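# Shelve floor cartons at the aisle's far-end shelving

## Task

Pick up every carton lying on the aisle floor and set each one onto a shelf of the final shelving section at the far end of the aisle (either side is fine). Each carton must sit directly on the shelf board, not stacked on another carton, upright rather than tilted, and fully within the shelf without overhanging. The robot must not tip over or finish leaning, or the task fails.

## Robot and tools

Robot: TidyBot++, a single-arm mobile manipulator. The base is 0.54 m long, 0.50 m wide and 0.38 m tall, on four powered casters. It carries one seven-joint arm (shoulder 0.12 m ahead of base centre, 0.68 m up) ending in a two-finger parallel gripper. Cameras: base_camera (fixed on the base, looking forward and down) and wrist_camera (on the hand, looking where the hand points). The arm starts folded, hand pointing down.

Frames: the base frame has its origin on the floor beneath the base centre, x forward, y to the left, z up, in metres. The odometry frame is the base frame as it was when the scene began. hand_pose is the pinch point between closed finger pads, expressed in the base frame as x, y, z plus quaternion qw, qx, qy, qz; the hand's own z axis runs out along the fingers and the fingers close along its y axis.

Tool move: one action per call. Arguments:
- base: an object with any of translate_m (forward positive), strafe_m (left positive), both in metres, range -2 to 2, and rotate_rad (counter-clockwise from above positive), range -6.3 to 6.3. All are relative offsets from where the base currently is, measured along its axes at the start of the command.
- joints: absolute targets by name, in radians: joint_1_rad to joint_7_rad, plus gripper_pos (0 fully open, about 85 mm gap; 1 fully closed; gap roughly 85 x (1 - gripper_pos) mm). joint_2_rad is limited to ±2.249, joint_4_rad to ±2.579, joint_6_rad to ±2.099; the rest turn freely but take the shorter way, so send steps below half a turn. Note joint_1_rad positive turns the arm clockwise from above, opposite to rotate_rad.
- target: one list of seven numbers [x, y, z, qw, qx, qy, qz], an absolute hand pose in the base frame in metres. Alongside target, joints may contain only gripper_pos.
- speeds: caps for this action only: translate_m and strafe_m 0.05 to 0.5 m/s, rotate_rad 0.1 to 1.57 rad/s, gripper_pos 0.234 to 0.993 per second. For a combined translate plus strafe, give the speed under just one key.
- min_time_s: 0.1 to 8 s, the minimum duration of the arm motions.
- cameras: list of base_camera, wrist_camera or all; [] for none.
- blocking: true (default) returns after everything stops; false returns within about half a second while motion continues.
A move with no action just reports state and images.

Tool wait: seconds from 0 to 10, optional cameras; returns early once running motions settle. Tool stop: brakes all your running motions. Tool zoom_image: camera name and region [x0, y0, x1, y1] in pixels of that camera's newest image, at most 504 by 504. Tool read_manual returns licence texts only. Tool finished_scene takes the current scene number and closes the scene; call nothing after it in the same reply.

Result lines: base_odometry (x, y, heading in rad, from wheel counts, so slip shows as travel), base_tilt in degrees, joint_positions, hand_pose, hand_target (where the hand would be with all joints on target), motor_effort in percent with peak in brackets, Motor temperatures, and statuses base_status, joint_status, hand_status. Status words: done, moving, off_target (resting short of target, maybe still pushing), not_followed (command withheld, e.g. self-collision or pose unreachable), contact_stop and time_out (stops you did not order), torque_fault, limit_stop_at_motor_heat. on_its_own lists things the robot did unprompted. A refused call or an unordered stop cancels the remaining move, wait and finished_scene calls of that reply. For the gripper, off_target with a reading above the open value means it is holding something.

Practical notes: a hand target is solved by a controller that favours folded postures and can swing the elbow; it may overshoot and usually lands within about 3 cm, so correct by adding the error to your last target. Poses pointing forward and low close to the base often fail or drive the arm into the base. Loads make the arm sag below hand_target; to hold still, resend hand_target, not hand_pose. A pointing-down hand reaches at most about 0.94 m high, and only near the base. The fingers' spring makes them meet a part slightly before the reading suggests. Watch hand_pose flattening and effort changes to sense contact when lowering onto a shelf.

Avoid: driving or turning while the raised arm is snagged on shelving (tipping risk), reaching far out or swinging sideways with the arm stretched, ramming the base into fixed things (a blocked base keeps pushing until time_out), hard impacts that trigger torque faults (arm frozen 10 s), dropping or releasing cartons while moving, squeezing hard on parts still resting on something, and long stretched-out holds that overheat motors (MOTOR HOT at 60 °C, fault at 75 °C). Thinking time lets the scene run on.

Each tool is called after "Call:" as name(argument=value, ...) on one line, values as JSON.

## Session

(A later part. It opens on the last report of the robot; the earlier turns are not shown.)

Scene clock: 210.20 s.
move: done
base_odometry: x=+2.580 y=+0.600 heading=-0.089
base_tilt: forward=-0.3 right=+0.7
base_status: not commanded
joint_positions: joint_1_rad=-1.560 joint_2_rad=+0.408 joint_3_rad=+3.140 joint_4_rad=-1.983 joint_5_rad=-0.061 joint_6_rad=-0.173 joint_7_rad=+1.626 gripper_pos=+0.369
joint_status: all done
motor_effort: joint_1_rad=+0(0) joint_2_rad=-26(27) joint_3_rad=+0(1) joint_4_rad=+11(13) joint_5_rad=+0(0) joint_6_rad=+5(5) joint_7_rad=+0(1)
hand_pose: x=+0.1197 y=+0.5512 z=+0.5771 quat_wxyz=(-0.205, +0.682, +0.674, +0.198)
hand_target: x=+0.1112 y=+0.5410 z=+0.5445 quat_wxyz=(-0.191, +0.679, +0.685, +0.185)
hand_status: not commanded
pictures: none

Call:
move(joints={"gripper_pos": 0.32}, speeds={"gripper_pos": 0.234})

Call:
move(joints={"gripper_pos": 0.0}, speeds={"gripper_pos": 0.5})

Call:
move(joints={"joint_2_rad": 0.275, "joint_4_rad": -1.935, "joint_6_rad": -0.335}, min_time_s=1.8, cameras=["wrist_camera"])

Call:
move(joints={"joint_2_rad": -0.10, "joint_4_rad": -2.23, "joint_6_rad": -0.47}, min_time_s=2, cameras=["wrist_camera"])

Scene clock: 214.40 s.
move: done
base_odometry: x=+2.580 y=+0.600 heading=-0.089
base_tilt: forward=-0.2 right=+0.7
base_status: not commanded
joint_positions: joint_1_rad=-1.560 joint_2_rad=+0.413 joint_3_rad=+3.140 joint_4_rad=-1.984 joint_5_rad=-0.061 joint_6_rad=-0.168 joint_7_rad=+1.626 gripper_pos=+0.319
joint_status: all done
motor_effort: joint_1_rad=+0(1) joint_2_rad=-26(26) joint_3_rad=-1(1) joint_4_rad=+12(12) joint_5_rad=+0(0) joint_6_rad=+4(5) joint_7_rad=+0(0)
hand_pose: x=+0.1194 y=+0.5518 z=+0.5752 quat_wxyz=(-0.205, +0.682, +0.674, +0.198)
hand_target: x=+0.1112 y=+0.5410 z=+0.5445 quat_wxyz=(-0.191, +0.679, +0.685, +0.185)
hand_status: not commanded
pictures: none

Scene clock: 215.67 s.
move: done
base_odometry: x=+2.580 y=+0.600 heading=-0.089
base_tilt: forward=-0.2 right=+0.7
base_status: not commanded
joint_positions: joint_1_rad=-1.560 joint_2_rad=+0.420 joint_3_rad=+3.140 joint_4_rad=-1.988 joint_5_rad=-0.061 joint_6_rad=-0.168 joint_7_rad=+1.626 gripper_pos=+0.002
joint_status: all done
motor_effort: joint_1_rad=+0(0) joint_2_rad=-26(27) joint_3_rad=+0(1) joint_4_rad=+12(13) joint_5_rad=+0(1) joint_6_rad=+4(5) joint_7_rad=+0(1)
hand_pose: x=+0.1193 y=+0.5489 z=+0.5698 quat_wxyz=(-0.201, +0.683, +0.675, +0.194)
hand_target: x=+0.1112 y=+0.5410 z=+0.5445 quat_wxyz=(-0.191, +0.679, +0.685, +0.185)
hand_status: not commanded
pictures: none

Scene clock: 217.80 s.
move: done
base_odometry: x=+2.580 y=+0.600 heading=-0.089
base_tilt: forward=-0.2 right=+0.7
base_status: not commanded
joint_positions: joint_1_rad=-1.560 joint_2_rad=+0.320 joint_3_rad=+3.140 joint_4_rad=-1.964 joint_5_rad=-0.061 joint_6_rad=-0.288 joint_7_rad=+1.626 gripper_pos=+0.002
joint_status: all done
motor_effort: joint_1_rad=+0(0) joint_2_rad=-25(28) joint_3_rad=+0(1) joint_4_rad=+14(14) joint_5_rad=+0(1) joint_6_rad=+4(5) joint_7_rad=+0(1)
hand_pose: x=+0.1170 y=+0.5382 z=+0.6138 quat_wxyz=(-0.205, +0.681, +0.676, +0.194)
hand_target: x=+0.1114 y=+0.5413 z=+0.6418 quat_wxyz=(-0.210, +0.672, +0.679, +0.206)
hand_status: not commanded
wrist_camera: T_world_to_cam=[[0.99959, -0.02286, -0.01722, -0.0943], [-0.02851, -0.84688, -0.53103, 0.84051], [-0.00244, 0.5313, -0.84718, 0.37314]] pos_world=[0.11914, 0.5114, 0.76083]

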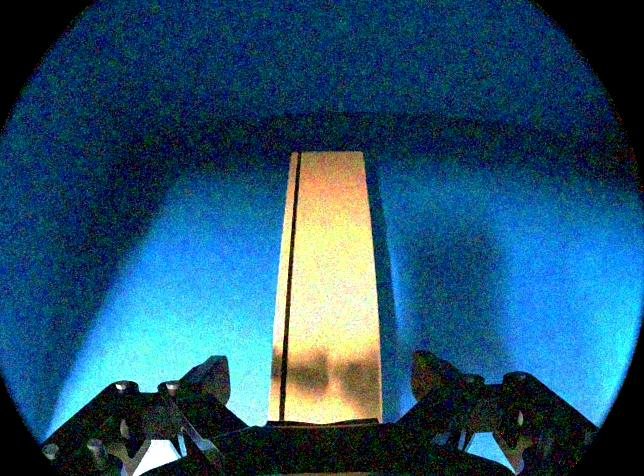

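Scene clock: 220.13 s.
move: done
base_odometry: x=+2.580 y=+0.600 heading=-0.089
base_tilt: forward=-0.2 right=+0.7
base_status: not commanded
joint_positions: joint_1_rad=-1.560 joint_2_rad=-0.067 joint_3_rad=+3.140 joint_4_rad=-2.206 joint_5_rad=-0.061 joint_6_rad=-0.423 joint_7_rad=+1.626 gripper_pos=+0.002
joint_status: all done
motor_effort: joint_1_rad=+0(0) joint_2_rad=-14(27) joint_3_rad=+0(1) joint_4_rad=+15(15) joint_5_rad=+0(1) joint_6_rad=+5(6) joint_7_rad=+0(1)
hand_pose: x=+0.1135 y=+0.4074 z=+0.6721 quat_wxyz=(-0.210, +0.678, +0.677, +0.195)
hand_target: x=+0.1131 y=+0.3848 z=+0.6669 quat_wxyz=(-0.190, +0.677, +0.685, +0.188)
hand_status: not commanded
wrist_camera: T_world_to_cam=[[0.99964, -0.01596, -0.02168, -0.09261], [-0.02513, -0.84214, -0.53868, 0.76355], [-0.00965, 0.53903, -0.84223, 0.48634]] pos_world=[0.11646, 0.37938, 0.81891]

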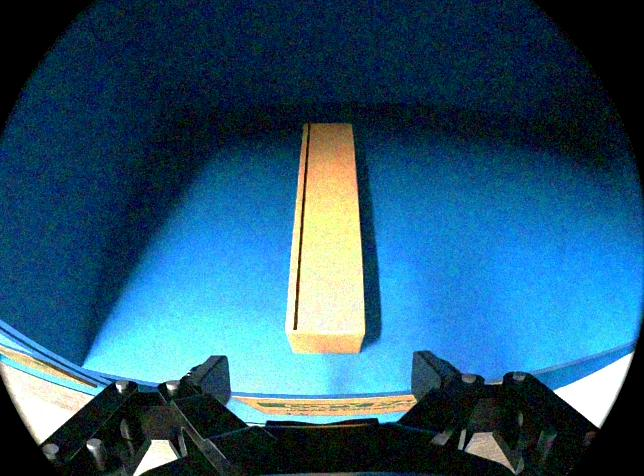

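Call:
move(joints={"joint_2_rad": -0.33, "joint_4_rad": -2.50, "joint_6_rad": -0.78}, min_time_s=1.6, cameras=["wrist_camera"])

Call:
move(base={"translate_m": 0.22}, joints={"joint_1_rad": 2.598}, speeds={"translate_m": 0.2}, min_time_s=2.2, cameras=["base_camera"])

Call:
move(joints={"joint_2_rad": 0.45, "joint_4_rad": -2.49, "joint_5_rad": -2.12, "joint_6_rad": 0.62}, min_time_s=3, cameras=["wrist_camera"])

Scene clock: 229.03 s.
move: done
base_odometry: x=+2.580 y=+0.600 heading=-0.089
base_tilt: forward=-0.2 right=+0.7
base_status: not commanded
joint_positions: joint_1_rad=-1.560 joint_2_rad=-0.304 joint_3_rad=+3.140 joint_4_rad=-2.480 joint_5_rad=-0.061 joint_6_rad=-0.736 joint_7_rad=+1.626 gripper_pos=+0.002
joint_status: all done
motor_effort: joint_1_rad=+0(0) joint_2_rad=-4(15) joint_3_rad=+0(1) joint_4_rad=+13(15) joint_5_rad=+0(0) joint_6_rad=+2(5) joint_7_rad=+0(1)
hand_pose: x=+0.1068 y=+0.2041 z=+0.6017 quat_wxyz=(-0.095, +0.700, +0.704, +0.068)
hand_target: x=+0.1159 y=+0.1824 z=+0.5969 quat_wxyz=(-0.067, +0.700, +0.708, +0.069)
hand_status: not commanded
wrist_camera: T_world_to_cam=[[0.99949, -0.00931, -0.03066, -0.08656], [-0.01579, -0.97573, -0.21841, 0.38777], [-0.02789, 0.21878, -0.97538, 0.68404]] pos_world=[0.11171, 0.2279, 0.74923]

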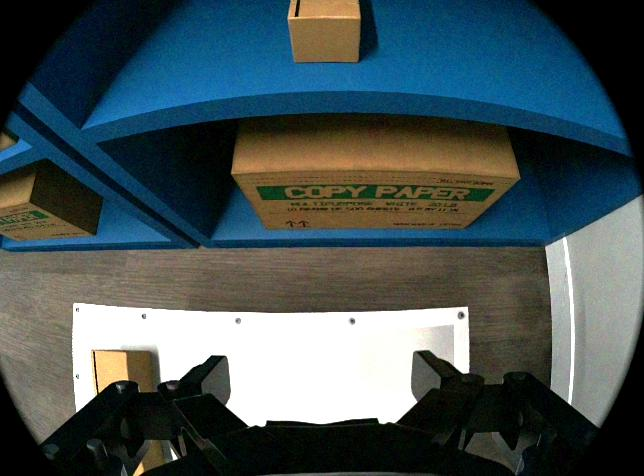

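Scene clock: 232.23 s.
move: done
base_odometry: x=+2.800 y=+0.580 heading=-0.089
base_tilt: forward=-0.2 right=+0.7
base_status: done
joint_positions: joint_1_rad=-3.673 joint_2_rad=-0.308 joint_3_rad=+3.140 joint_4_rad=-2.480 joint_5_rad=-0.060 joint_6_rad=-0.739 joint_7_rad=+1.626 gripper_pos=+0.002
joint_status: all done
motor_effort: joint_1_rad=+0(2) joint_2_rad=-3(5) joint_3_rad=+0(1) joint_4_rad=+13(14) joint_5_rad=+0(1) joint_6_rad=+2(2) joint_7_rad=+0(1)
hand_pose: x=-0.0490 y=-0.1154 z=+0.6024 quat_wxyz=(-0.107, -0.269, +0.956, -0.049)
hand_target: x=-0.0355 y=-0.0969 z=+0.5969 quat_wxyz=(-0.093, -0.273, +0.957, -0.024)
hand_status: not commanded

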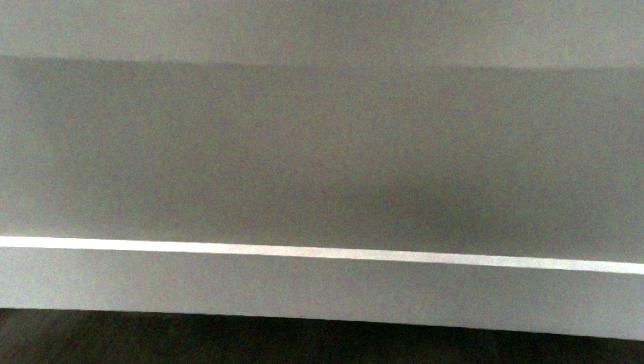

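Scene clock: 235.90 s.
move: done
base_odometry: x=+2.800 y=+0.580 heading=-0.089
base_tilt: forward=-0.2 right=+0.7
base_status: not commanded
joint_positions: joint_1_rad=-3.674 joint_2_rad=+0.420 joint_3_rad=+3.140 joint_4_rad=-2.480 joint_5_rad=-2.052 joint_6_rad=+0.577 joint_7_rad=+1.626 gripper_pos=+0.002
joint_status: all done
motor_effort: joint_1_rad=+0(1) joint_2_rad=-17(19) joint_3_rad=+1(1) joint_4_rad=+3(14) joint_5_rad=+1(2) joint_6_rad=+3(4) joint_7_rad=+0(1)
hand_pose: x=-0.1577 y=+0.0101 z=+0.4886 quat_wxyz=(-0.234, +0.669, +0.700, +0.090)
hand_target: x=-0.1350 y=+0.0221 z=+0.4849 quat_wxyz=(-0.235, +0.699, +0.665, +0.120)
hand_status: not commanded
wrist_camera: T_world_to_cam=[[0.98021, 0.06903, -0.18554, 0.24438], [-0.01893, -0.90024, -0.43497, 0.27419], [-0.19706, 0.42988, -0.88112, 0.53389]] pos_world=[-0.12914, 0.00046, 0.63503]

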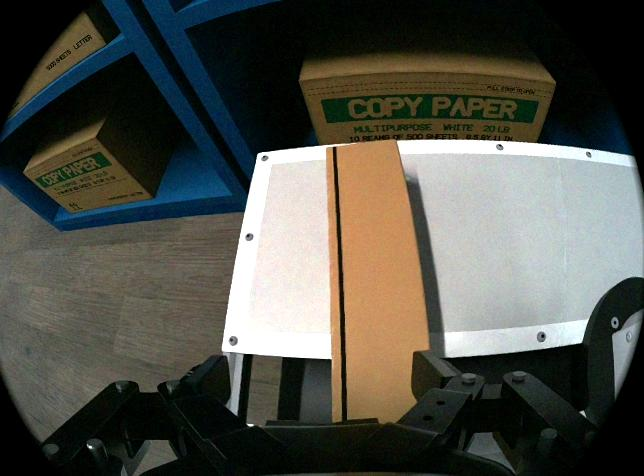

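Call:
move(joints={"joint_2_rad": 0.642, "joint_4_rad": -2.47}, min_time_s=1.8, cameras=["wrist_camera"])

Call:
move(joints={"joint_2_rad": 0.757, "joint_4_rad": -2.391}, min_time_s=1.8, cameras=["wrist_camera"])

Scene clock: 246.87 s.
move: done
base_odometry: x=+2.800 y=+0.580 heading=-0.089
base_tilt: forward=-0.2 right=+0.7
base_status: not commanded
joint_positions: joint_1_rad=-3.674 joint_2_rad=+0.607 joint_3_rad=+3.140 joint_4_rad=-2.480 joint_5_rad=-2.054 joint_6_rad=+0.579 joint_7_rad=+1.626 gripper_pos=+0.002
joint_status: all done
motor_effort: joint_1_rad=+0(0) joint_2_rad=-20(20) joint_3_rad=+1(1) joint_4_rad=+0(3) joint_5_rad=+1(2) joint_6_rad=+4(4) joint_7_rad=+0(1)
hand_pose: x=-0.1228 y=+0.0309 z=+0.4488 quat_wxyz=(-0.209, +0.648, +0.710, +0.177)
hand_target: x=-0.1093 y=+0.0375 z=+0.4476 quat_wxyz=(-0.216, +0.677, +0.675, +0.201)
hand_status: not commanded
wrist_camera: T_world_to_cam=[[0.99691, 0.07645, -0.01832, 0.12812], [0.05601, -0.85425, -0.51683, 0.32085], [-0.05516, 0.51421, -0.85589, 0.50027]] pos_world=[-0.1181, 0.00705, 0.59635]

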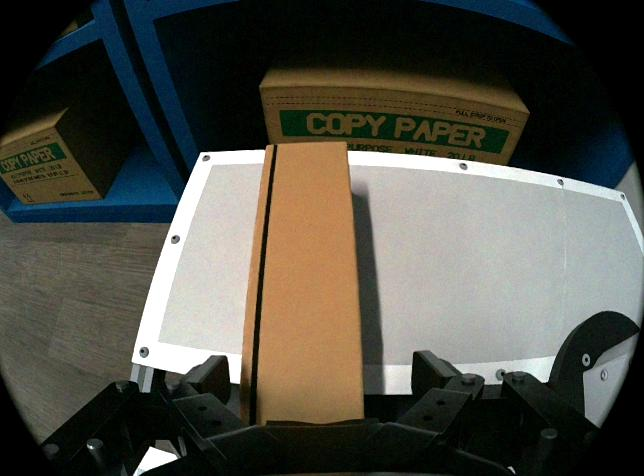

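Scene clock: 248.97 s.
move: done
base_odometry: x=+2.800 y=+0.580 heading=-0.089
base_tilt: forward=-0.2 right=+0.7
base_status: not commanded
joint_positions: joint_1_rad=-3.674 joint_2_rad=+0.719 joint_3_rad=+3.140 joint_4_rad=-2.410 joint_5_rad=-2.054 joint_6_rad=+0.579 joint_7_rad=+1.626 gripper_pos=+0.002
joint_status: all done
motor_effort: joint_1_rad=+0(0) joint_2_rad=-22(22) joint_3_rad=+1(1) joint_4_rad=-1(2) joint_5_rad=+0(1) joint_6_rad=+4(5) joint_7_rad=+0(1)
hand_pose: x=-0.1338 y=+0.0244 z=+0.4223 quat_wxyz=(-0.203, +0.643, +0.712, +0.197)
hand_target: x=-0.1231 y=+0.0287 z=+0.4195 quat_wxyz=(-0.212, +0.672, +0.676, +0.217)
hand_status: not commanded
wrist_camera: T_world_to_cam=[[0.9969, 0.07627, 0.01948, 0.12307], [0.07491, -0.843, -0.53267, 0.31111], [-0.02421, 0.53247, -0.8461, 0.47997]] pos_world=[-0.13438, -0.00269, 0.56942]

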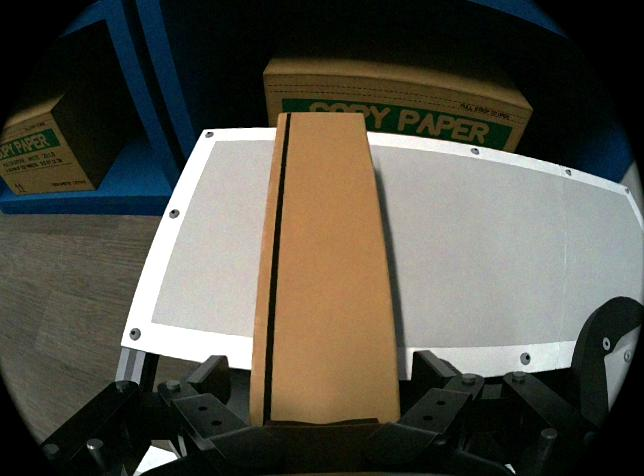

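Call:
move(joints={"gripper_pos": 0.34}, speeds={"gripper_pos": 0.234})

Call:
move(joints={"gripper_pos": 0.375}, speeds={"gripper_pos": 0.234})

Call:
move(joints={"joint_2_rad": 0.56, "joint_4_rad": -2.50}, min_time_s=1.6, cameras=["wrist_camera"])

Call:
move(joints={"joint_2_rad": -0.33, "joint_4_rad": -2.53, "joint_5_rad": 0.0, "joint_6_rad": -0.80}, min_time_s=3.2)

Call:
move(joints={"joint_1_rad": -1.571}, min_time_s=2.4, cameras=["wrist_camera"])

Scene clock: 259.07 s.
move: done
base_odometry: x=+2.800 y=+0.580 heading=-0.089
base_tilt: forward=-0.2 right=+0.7
base_status: not commanded
joint_positions: joint_1_rad=-3.674 joint_2_rad=+0.719 joint_3_rad=+3.140 joint_4_rad=-2.410 joint_5_rad=-2.055 joint_6_rad=+0.580 joint_7_rad=+1.626 gripper_pos=+0.337
joint_status: all done
motor_effort: joint_1_rad=+0(0) joint_2_rad=-21(22) joint_3_rad=+1(1) joint_4_rad=-1(1) joint_5_rad=+0(1) joint_6_rad=+4(5) joint_7_rad=+0(1)
hand_pose: x=-0.1338 y=+0.0248 z=+0.4226 quat_wxyz=(-0.203, +0.643, +0.712, +0.197)
hand_target: x=-0.1231 y=+0.0287 z=+0.4195 quat_wxyz=(-0.212, +0.672, +0.676, +0.217)
hand_status: not commanded
pictures: none

Scene clock: 260.40 s.
move: done
base_odometry: x=+2.800 y=+0.580 heading=-0.089
base_tilt: forward=-0.2 right=+0.7
base_status: not commanded
joint_positions: joint_1_rad=-3.675 joint_2_rad=+0.719 joint_3_rad=+3.140 joint_4_rad=-2.410 joint_5_rad=-2.055 joint_6_rad=+0.584 joint_7_rad=+1.626 gripper_pos=+0.372
joint_status: all done
motor_effort: joint_1_rad=+0(1) joint_2_rad=-20(22) joint_3_rad=+1(2) joint_4_rad=-1(1) joint_5_rad=+1(1) joint_6_rad=+3(5) joint_7_rad=+1(1)
hand_pose: x=-0.1338 y=+0.0256 z=+0.4232 quat_wxyz=(-0.204, +0.642, +0.712, +0.198)
hand_target: x=-0.1231 y=+0.0287 z=+0.4195 quat_wxyz=(-0.212, +0.672, +0.676, +0.217)
hand_status: not commanded
pictures: none

Scene clock: 262.30 s.
move: done
base_odometry: x=+2.800 y=+0.580 heading=-0.089
base_tilt: forward=-0.2 right=+0.7
base_status: not commanded
joint_positions: joint_1_rad=-3.675 joint_2_rad=+0.602 joint_3_rad=+3.140 joint_4_rad=-2.480 joint_5_rad=-2.055 joint_6_rad=+0.584 joint_7_rad=+1.626 gripper_pos=+0.372
joint_status: all done
motor_effort: joint_1_rad=+0(1) joint_2_rad=-19(23) joint_3_rad=+1(2) joint_4_rad=+0(1) joint_5_rad=+1(1) joint_6_rad=+5(5) joint_7_rad=+0(0)
hand_pose: x=-0.1237 y=+0.0316 z=+0.4506 quat_wxyz=(-0.211, +0.649, +0.710, +0.177)
hand_target: x=-0.1106 y=+0.0370 z=+0.4639 quat_wxyz=(-0.222, +0.684, +0.672, +0.177)
hand_status: not commanded
wrist_camera: T_world_to_cam=[[0.99685, 0.07597, -0.02263, 0.13089], [0.05321, -0.85292, -0.51933, 0.32314], [-0.05875, 0.51649, -0.85428, 0.50015]] pos_world=[-0.11829, 0.00735, 0.59805]

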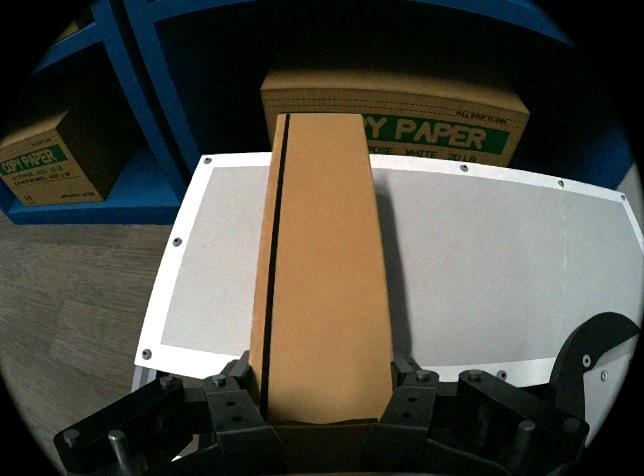

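Scene clock: 266.17 s.
move: done
base_odometry: x=+2.800 y=+0.580 heading=-0.089
base_tilt: forward=-0.2 right=+0.7
base_status: not commanded
joint_positions: joint_1_rad=-3.675 joint_2_rad=-0.305 joint_3_rad=+3.140 joint_4_rad=-2.508 joint_5_rad=-0.068 joint_6_rad=-0.757 joint_7_rad=+1.626 gripper_pos=+0.372
joint_status: all done
motor_effort: joint_1_rad=+0(1) joint_2_rad=-4(21) joint_3_rad=+0(1) joint_4_rad=+13(14) joint_5_rad=+0(2) joint_6_rad=+2(5) joint_7_rad=+0(1)
hand_pose: x=-0.0309 y=-0.1071 z=+0.5914 quat_wxyz=(-0.082, -0.268, +0.959, -0.046)
hand_target: x=-0.0179 y=-0.0859 z=+0.5866 quat_wxyz=(-0.069, -0.273, +0.959, -0.018)
hand_status: not commanded
pictures: none

Scene clock: 269.37 s.
move: done
base_odometry: x=+2.800 y=+0.580 heading=-0.089
base_tilt: forward=-0.2 right=+0.7
base_status: not commanded
joint_positions: joint_1_rad=-1.583 joint_2_rad=-0.305 joint_3_rad=+3.140 joint_4_rad=-2.508 joint_5_rad=-0.065 joint_6_rad=-0.758 joint_7_rad=+1.626 gripper_pos=+0.372
joint_status: all done
motor_effort: joint_1_rad=+0(2) joint_2_rad=-3(4) joint_3_rad=+0(1) joint_4_rad=+13(13) joint_5_rad=+0(0) joint_6_rad=+1(2) joint_7_rad=+0(1)
hand_pose: x=+0.1014 y=+0.1829 z=+0.5913 quat_wxyz=(-0.079, +0.695, +0.713, +0.048)
hand_target: x=+0.1162 y=+0.1616 z=+0.5866 quat_wxyz=(-0.049, +0.701, +0.709, +0.051)
hand_status: not commanded
wrist_camera: T_world_to_cam=[[0.99936, 0.01072, -0.03424, -0.08322], [0.00479, -0.98562, -0.16892, 0.3352], [-0.03555, 0.16865, -0.98503, 0.69398]] pos_world=[0.10624, 0.21424, 0.73737]

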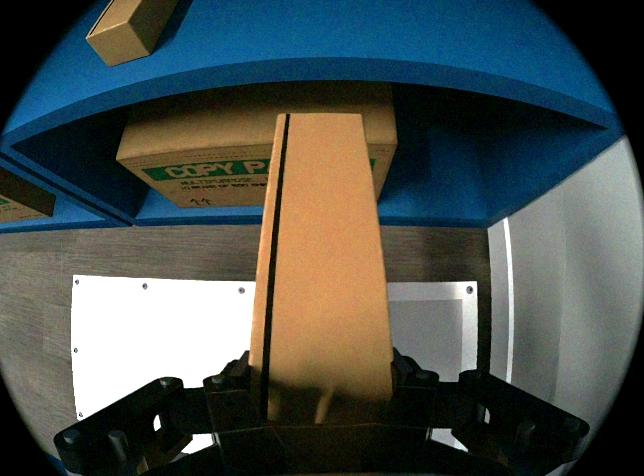

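Call:
move(joints={"joint_2_rad": -0.65, "joint_4_rad": -2.42}, min_time_s=1.6, cameras=["wrist_camera"])

Call:
move(joints={"joint_2_rad": -0.03, "joint_4_rad": -2.18, "joint_6_rad": -0.36}, min_time_s=2.5)

Call:
move(joints={"joint_2_rad": 0.405, "joint_4_rad": -1.91, "joint_6_rad": -0.21}, min_time_s=2.5, cameras=["wrist_camera"])

Scene clock: 274.73 s.
move: done
base_odometry: x=+2.800 y=+0.580 heading=-0.089
base_tilt: forward=-0.2 right=+0.7
base_status: not commanded
joint_positions: joint_1_rad=-1.583 joint_2_rad=-0.628 joint_3_rad=+3.140 joint_4_rad=-2.454 joint_5_rad=-0.065 joint_6_rad=-0.759 joint_7_rad=+1.626 gripper_pos=+0.372
joint_status: all done
motor_effort: joint_1_rad=+0(0) joint_2_rad=+2(5) joint_3_rad=+1(1) joint_4_rad=+17(17) joint_5_rad=+0(0) joint_6_rad=+5(5) joint_7_rad=+0(1)
hand_pose: x=+0.1009 y=+0.2214 z=+0.6791 quat_wxyz=(-0.210, +0.668, +0.691, +0.179)
hand_target: x=+0.1155 y=+0.2218 z=+0.6927 quat_wxyz=(-0.198, +0.674, +0.682, +0.201)
hand_status: not commanded
wrist_camera: T_world_to_cam=[[0.9992, 0.02335, -0.03244, -0.08414], [0.00307, -0.85413, -0.52005, 0.5975], [-0.03985, 0.51953, -0.85352, 0.60742]] pos_world=[0.10645, 0.19674, 0.82645]

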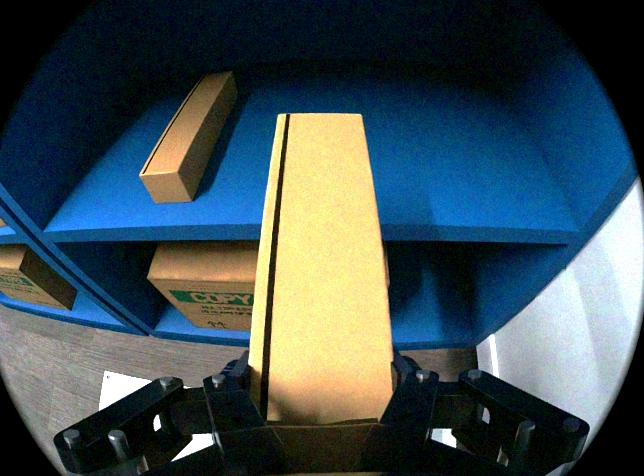

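Scene clock: 277.53 s.
move: done
base_odometry: x=+2.800 y=+0.580 heading=-0.089
base_tilt: forward=-0.2 right=+0.7
base_status: not commanded
joint_positions: joint_1_rad=-1.583 joint_2_rad=-0.054 joint_3_rad=+3.140 joint_4_rad=-2.213 joint_5_rad=-0.065 joint_6_rad=-0.405 joint_7_rad=+1.626 gripper_pos=+0.372
joint_status: all done
motor_effort: joint_1_rad=+0(0) joint_2_rad=-14(16) joint_3_rad=+0(1) joint_4_rad=+15(17) joint_5_rad=+0(0) joint_6_rad=+5(6) joint_7_rad=+0(1)
hand_pose: x=+0.1042 y=+0.4085 z=+0.6668 quat_wxyz=(-0.212, +0.672, +0.683, +0.191)
hand_target: x=+0.1125 y=+0.4341 z=+0.6791 quat_wxyz=(-0.221, +0.668, +0.676, +0.218)
hand_status: not commanded
pictures: none

Scene clock: 280.37 s.
move: done
base_odometry: x=+2.800 y=+0.580 heading=-0.089
base_tilt: forward=-0.2 right=+0.7
base_status: not commanded
joint_positions: joint_1_rad=-1.583 joint_2_rad=+0.372 joint_3_rad=+3.140 joint_4_rad=-1.942 joint_5_rad=-0.065 joint_6_rad=-0.254 joint_7_rad=+1.626 gripper_pos=+0.372
joint_status: all done
motor_effort: joint_1_rad=+0(0) joint_2_rad=-27(28) joint_3_rad=+0(1) joint_4_rad=+14(16) joint_5_rad=+0(1) joint_6_rad=+5(6) joint_7_rad=+0(1)
hand_pose: x=+0.1051 y=+0.5533 z=+0.5997 quat_wxyz=(-0.208, +0.675, +0.682, +0.192)
hand_target: x=+0.1110 y=+0.5769 z=+0.6017 quat_wxyz=(-0.217, +0.671, +0.677, +0.212)
hand_status: not commanded
wrist_camera: T_world_to_cam=[[0.99982, -0.00439, -0.0186, -0.09176], [-0.01364, -0.84562, -0.53361, 0.84489], [-0.01338, 0.53376, -0.84553, 0.35195]] pos_world=[0.10798, 0.5262, 0.74672]

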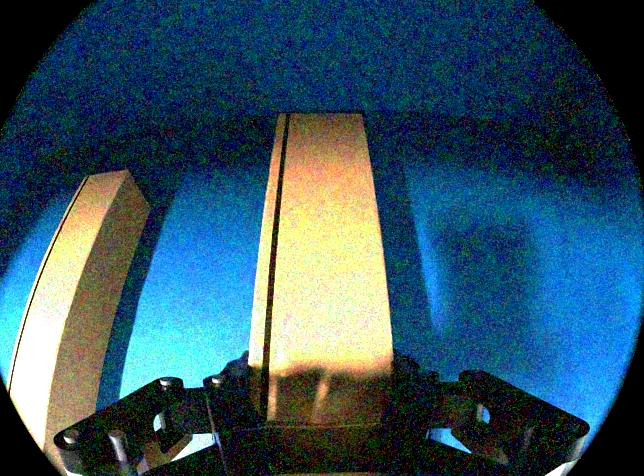

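Call:
move(joints={"joint_2_rad": 0.443, "joint_4_rad": -1.998, "joint_6_rad": -0.146}, min_time_s=1.5)

Call:
move(joints={"joint_2_rad": 0.455, "joint_4_rad": -2.009, "joint_6_rad": -0.123}, min_time_s=1.0)

Call:
move(joints={"joint_2_rad": 0.466, "joint_4_rad": -2.018, "joint_6_rad": -0.102}, min_time_s=1.0)

Call:
move(joints={"joint_2_rad": 0.476, "joint_4_rad": -2.026, "joint_6_rad": -0.085}, min_time_s=1.0)

Scene clock: 285.87 s.
move: done
base_odometry: x=+2.800 y=+0.580 heading=-0.089
base_tilt: forward=-0.2 right=+0.7
base_status: not commanded
joint_positions: joint_1_rad=-1.583 joint_2_rad=+0.405 joint_3_rad=+3.140 joint_4_rad=-1.976 joint_5_rad=-0.065 joint_6_rad=-0.191 joint_7_rad=+1.626 gripper_pos=+0.372
joint_status: all done
motor_effort: joint_1_rad=+0(0) joint_2_rad=-27(28) joint_3_rad=-1(1) joint_4_rad=+13(14) joint_5_rad=+0(1) joint_6_rad=+4(6) joint_7_rad=+0(1)
hand_pose: x=+0.1064 y=+0.5505 z=+0.5790 quat_wxyz=(-0.206, +0.676, +0.681, +0.192)
hand_target: x=+0.1112 y=+0.5468 z=+0.5571 quat_wxyz=(-0.196, +0.677, +0.683, +0.191)
hand_status: not commanded
pictures: none

Scene clock: 287.17 s.
move: done
base_odometry: x=+2.800 y=+0.580 heading=-0.089
base_tilt: forward=-0.2 right=+0.7
base_status: not commanded
joint_positions: joint_1_rad=-1.583 joint_2_rad=+0.415 joint_3_rad=+3.140 joint_4_rad=-1.985 joint_5_rad=-0.065 joint_6_rad=-0.168 joint_7_rad=+1.626 gripper_pos=+0.372
joint_status: all done
motor_effort: joint_1_rad=+0(0) joint_2_rad=-27(28) joint_3_rad=-1(1) joint_4_rad=+12(13) joint_5_rad=+0(1) joint_6_rad=+5(6) joint_7_rad=+0(1)
hand_pose: x=+0.1068 y=+0.5509 z=+0.5736 quat_wxyz=(-0.206, +0.676, +0.681, +0.194)
hand_target: x=+0.1112 y=+0.5457 z=+0.5503 quat_wxyz=(-0.196, +0.677, +0.683, +0.191)
hand_status: not commanded
pictures: none

Scene clock: 288.47 s.
move: done
base_odometry: x=+2.800 y=+0.580 heading=-0.089
base_tilt: forward=-0.2 right=+0.6
base_status: not commanded
joint_positions: joint_1_rad=-1.583 joint_2_rad=+0.420 joint_3_rad=+3.140 joint_4_rad=-1.992 joint_5_rad=-0.065 joint_6_rad=-0.146 joint_7_rad=+1.626 gripper_pos=+0.372
joint_status: all done
motor_effort: joint_1_rad=+0(0) joint_2_rad=-27(29) joint_3_rad=-1(1) joint_4_rad=+12(14) joint_5_rad=+0(1) joint_6_rad=+5(6) joint_7_rad=+0(1)
hand_pose: x=+0.1072 y=+0.5528 z=+0.5721 quat_wxyz=(-0.209, +0.675, +0.680, +0.198)
hand_target: x=+0.1112 y=+0.5452 z=+0.5445 quat_wxyz=(-0.197, +0.677, +0.683, +0.191)
hand_status: not commanded
pictures: none

Scene clock: 289.77 s.
move: done
base_odometry: x=+2.800 y=+0.580 heading=-0.089
base_tilt: forward=-0.2 right=+0.7
base_status: not commanded
joint_positions: joint_1_rad=-1.583 joint_2_rad=+0.423 joint_3_rad=+3.140 joint_4_rad=-1.997 joint_5_rad=-0.065 joint_6_rad=-0.128 joint_7_rad=+1.626 gripper_pos=+0.372
joint_status: all done
motor_effort: joint_1_rad=+0(0) joint_2_rad=-26(27) joint_3_rad=+0(1) joint_4_rad=+12(13) joint_5_rad=+0(1) joint_6_rad=+5(5) joint_7_rad=+0(0)
hand_pose: x=+0.1076 y=+0.5545 z=+0.5717 quat_wxyz=(-0.212, +0.674, +0.678, +0.202)
hand_target: x=+0.1112 y=+0.5442 z=+0.5390 quat_wxyz=(-0.196, +0.677, +0.683, +0.191)
hand_status: not commanded
pictures: none

Call:
move(joints={"gripper_pos": 0.32}, speeds={"gripper_pos": 0.234})

Call:
move(joints={"gripper_pos": 0.0}, speeds={"gripper_pos": 0.5})

Call:
move(joints={"joint_2_rad": 0.28, "joint_4_rad": -1.95, "joint_6_rad": -0.30}, min_time_s=1.8)

Call:
move(joints={"joint_2_rad": -0.10, "joint_4_rad": -2.23, "joint_6_rad": -0.45}, min_time_s=2, cameras=["wrist_camera"])

Call:
move(joints={"joint_2_rad": -0.50, "joint_4_rad": -2.45, "joint_6_rad": -0.70}, min_time_s=1.5, cameras=["wrist_camera"])

Scene clock: 294.63 s.
move: done
base_odometry: x=+2.800 y=+0.580 heading=-0.089
base_tilt: forward=-0.2 right=+0.7
base_status: not commanded
joint_positions: joint_1_rad=-1.583 joint_2_rad=+0.429 joint_3_rad=+3.140 joint_4_rad=-1.998 joint_5_rad=-0.065 joint_6_rad=-0.123 joint_7_rad=+1.626 gripper_pos=+0.319
joint_status: all done
motor_effort: joint_1_rad=+1(1) joint_2_rad=-26(27) joint_3_rad=+0(1) joint_4_rad=+12(12) joint_5_rad=+0(1) joint_6_rad=+4(5) joint_7_rad=+0(1)
hand_pose: x=+0.1077 y=+0.5546 z=+0.5687 quat_wxyz=(-0.211, +0.674, +0.678, +0.201)
hand_target: x=+0.1112 y=+0.5442 z=+0.5390 quat_wxyz=(-0.196, +0.677, +0.683, +0.191)
hand_status: not commanded
pictures: none

Scene clock: 295.90 s.
move: done
base_odometry: x=+2.800 y=+0.580 heading=-0.089
base_tilt: forward=-0.2 right=+0.7
base_status: not commanded
joint_positions: joint_1_rad=-1.582 joint_2_rad=+0.435 joint_3_rad=+3.140 joint_4_rad=-2.001 joint_5_rad=-0.065 joint_6_rad=-0.123 joint_7_rad=+1.626 gripper_pos=+0.002
joint_status: all done
motor_effort: joint_1_rad=+0(1) joint_2_rad=-27(28) joint_3_rad=+0(1) joint_4_rad=+12(12) joint_5_rad=+0(1) joint_6_rad=+4(5) joint_7_rad=+0(1)
hand_pose: x=+0.1080 y=+0.5522 z=+0.5641 quat_wxyz=(-0.208, +0.675, +0.679, +0.198)
hand_target: x=+0.1112 y=+0.5442 z=+0.5390 quat_wxyz=(-0.196, +0.677, +0.683, +0.191)
hand_status: not commanded
pictures: none

Scene clock: 298.03 s.
move: done
base_odometry: x=+2.800 y=+0.580 heading=-0.089
base_tilt: forward=-0.2 right=+0.7
base_status: not commanded
joint_positions: joint_1_rad=-1.582 joint_2_rad=+0.324 joint_3_rad=+3.140 joint_4_rad=-1.979 joint_5_rad=-0.065 joint_6_rad=-0.252 joint_7_rad=+1.626 gripper_pos=+0.002
joint_status: all done
motor_effort: joint_1_rad=+0(1) joint_2_rad=-25(28) joint_3_rad=+0(1) joint_4_rad=+13(13) joint_5_rad=+0(1) joint_6_rad=+5(5) joint_7_rad=+0(1)
hand_pose: x=+0.1056 y=+0.5398 z=+0.6111 quat_wxyz=(-0.212, +0.674, +0.680, +0.196)
hand_target: x=+0.1114 y=+0.5433 z=+0.6388 quat_wxyz=(-0.215, +0.671, +0.678, +0.211)
hand_status: not commanded
pictures: none

Scene clock: 300.37 s.
move: done
base_odometry: x=+2.800 y=+0.580 heading=-0.089
base_tilt: forward=-0.2 right=+0.7
base_status: not commanded
joint_positions: joint_1_rad=-1.582 joint_2_rad=-0.067 joint_3_rad=+3.140 joint_4_rad=-2.206 joint_5_rad=-0.065 joint_6_rad=-0.403 joint_7_rad=+1.626 gripper_pos=+0.002
joint_status: all done
motor_effort: joint_1_rad=+0(0) joint_2_rad=-13(27) joint_3_rad=+0(1) joint_4_rad=+15(16) joint_5_rad=+0(1) joint_6_rad=+4(6) joint_7_rad=+0(0)
hand_pose: x=+0.1044 y=+0.4126 z=+0.6758 quat_wxyz=(-0.219, +0.670, +0.681, +0.199)
hand_target: x=+0.1131 y=+0.3901 z=+0.6702 quat_wxyz=(-0.197, +0.675, +0.684, +0.195)
hand_status: not commanded
wrist_camera: T_world_to_cam=[[0.9997, 0.00331, -0.02413, -0.08969], [-0.01067, -0.8311, -0.55603, 0.77538], [-0.0219, 0.55612, -0.83081, 0.47304]] pos_world=[0.1083, 0.38164, 0.82198]

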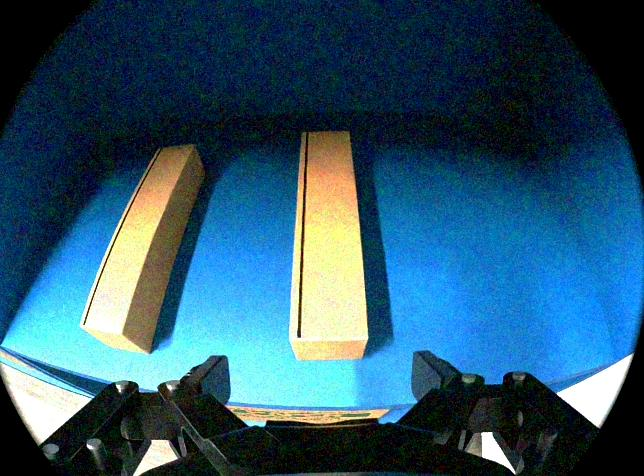

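Scene clock: 302.17 s.
move: done
base_odometry: x=+2.800 y=+0.580 heading=-0.089
base_tilt: forward=-0.2 right=+0.7
base_status: not commanded
joint_positions: joint_1_rad=-1.582 joint_2_rad=-0.479 joint_3_rad=+3.140 joint_4_rad=-2.425 joint_5_rad=-0.065 joint_6_rad=-0.652 joint_7_rad=+1.626 gripper_pos=+0.002
joint_status: all done
motor_effort: joint_1_rad=+0(0) joint_2_rad=-1(15) joint_3_rad=+0(1) joint_4_rad=+16(16) joint_5_rad=+0(0) joint_6_rad=+4(5) joint_7_rad=+0(1)
hand_pose: x=+0.1021 y=+0.2596 z=+0.6739 quat_wxyz=(-0.204, +0.672, +0.690, +0.176)
hand_target: x=+0.1153 y=+0.2371 z=+0.6602 quat_wxyz=(-0.171, +0.682, +0.690, +0.173)
hand_status: not commanded
wrist_camera: T_world_to_cam=[[0.9994, 0.01587, -0.03062, -0.08577], [-0.00191, -0.86098, -0.50864, 0.62202], [-0.03443, 0.50839, -0.86044, 0.59018]] pos_world=[0.10723, 0.23686, 0.82157]

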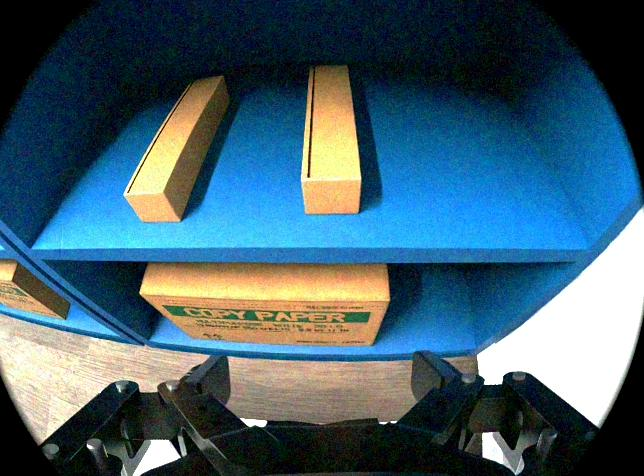

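Call:
finished_scene(scene=2)

The scene is finished: the task was done.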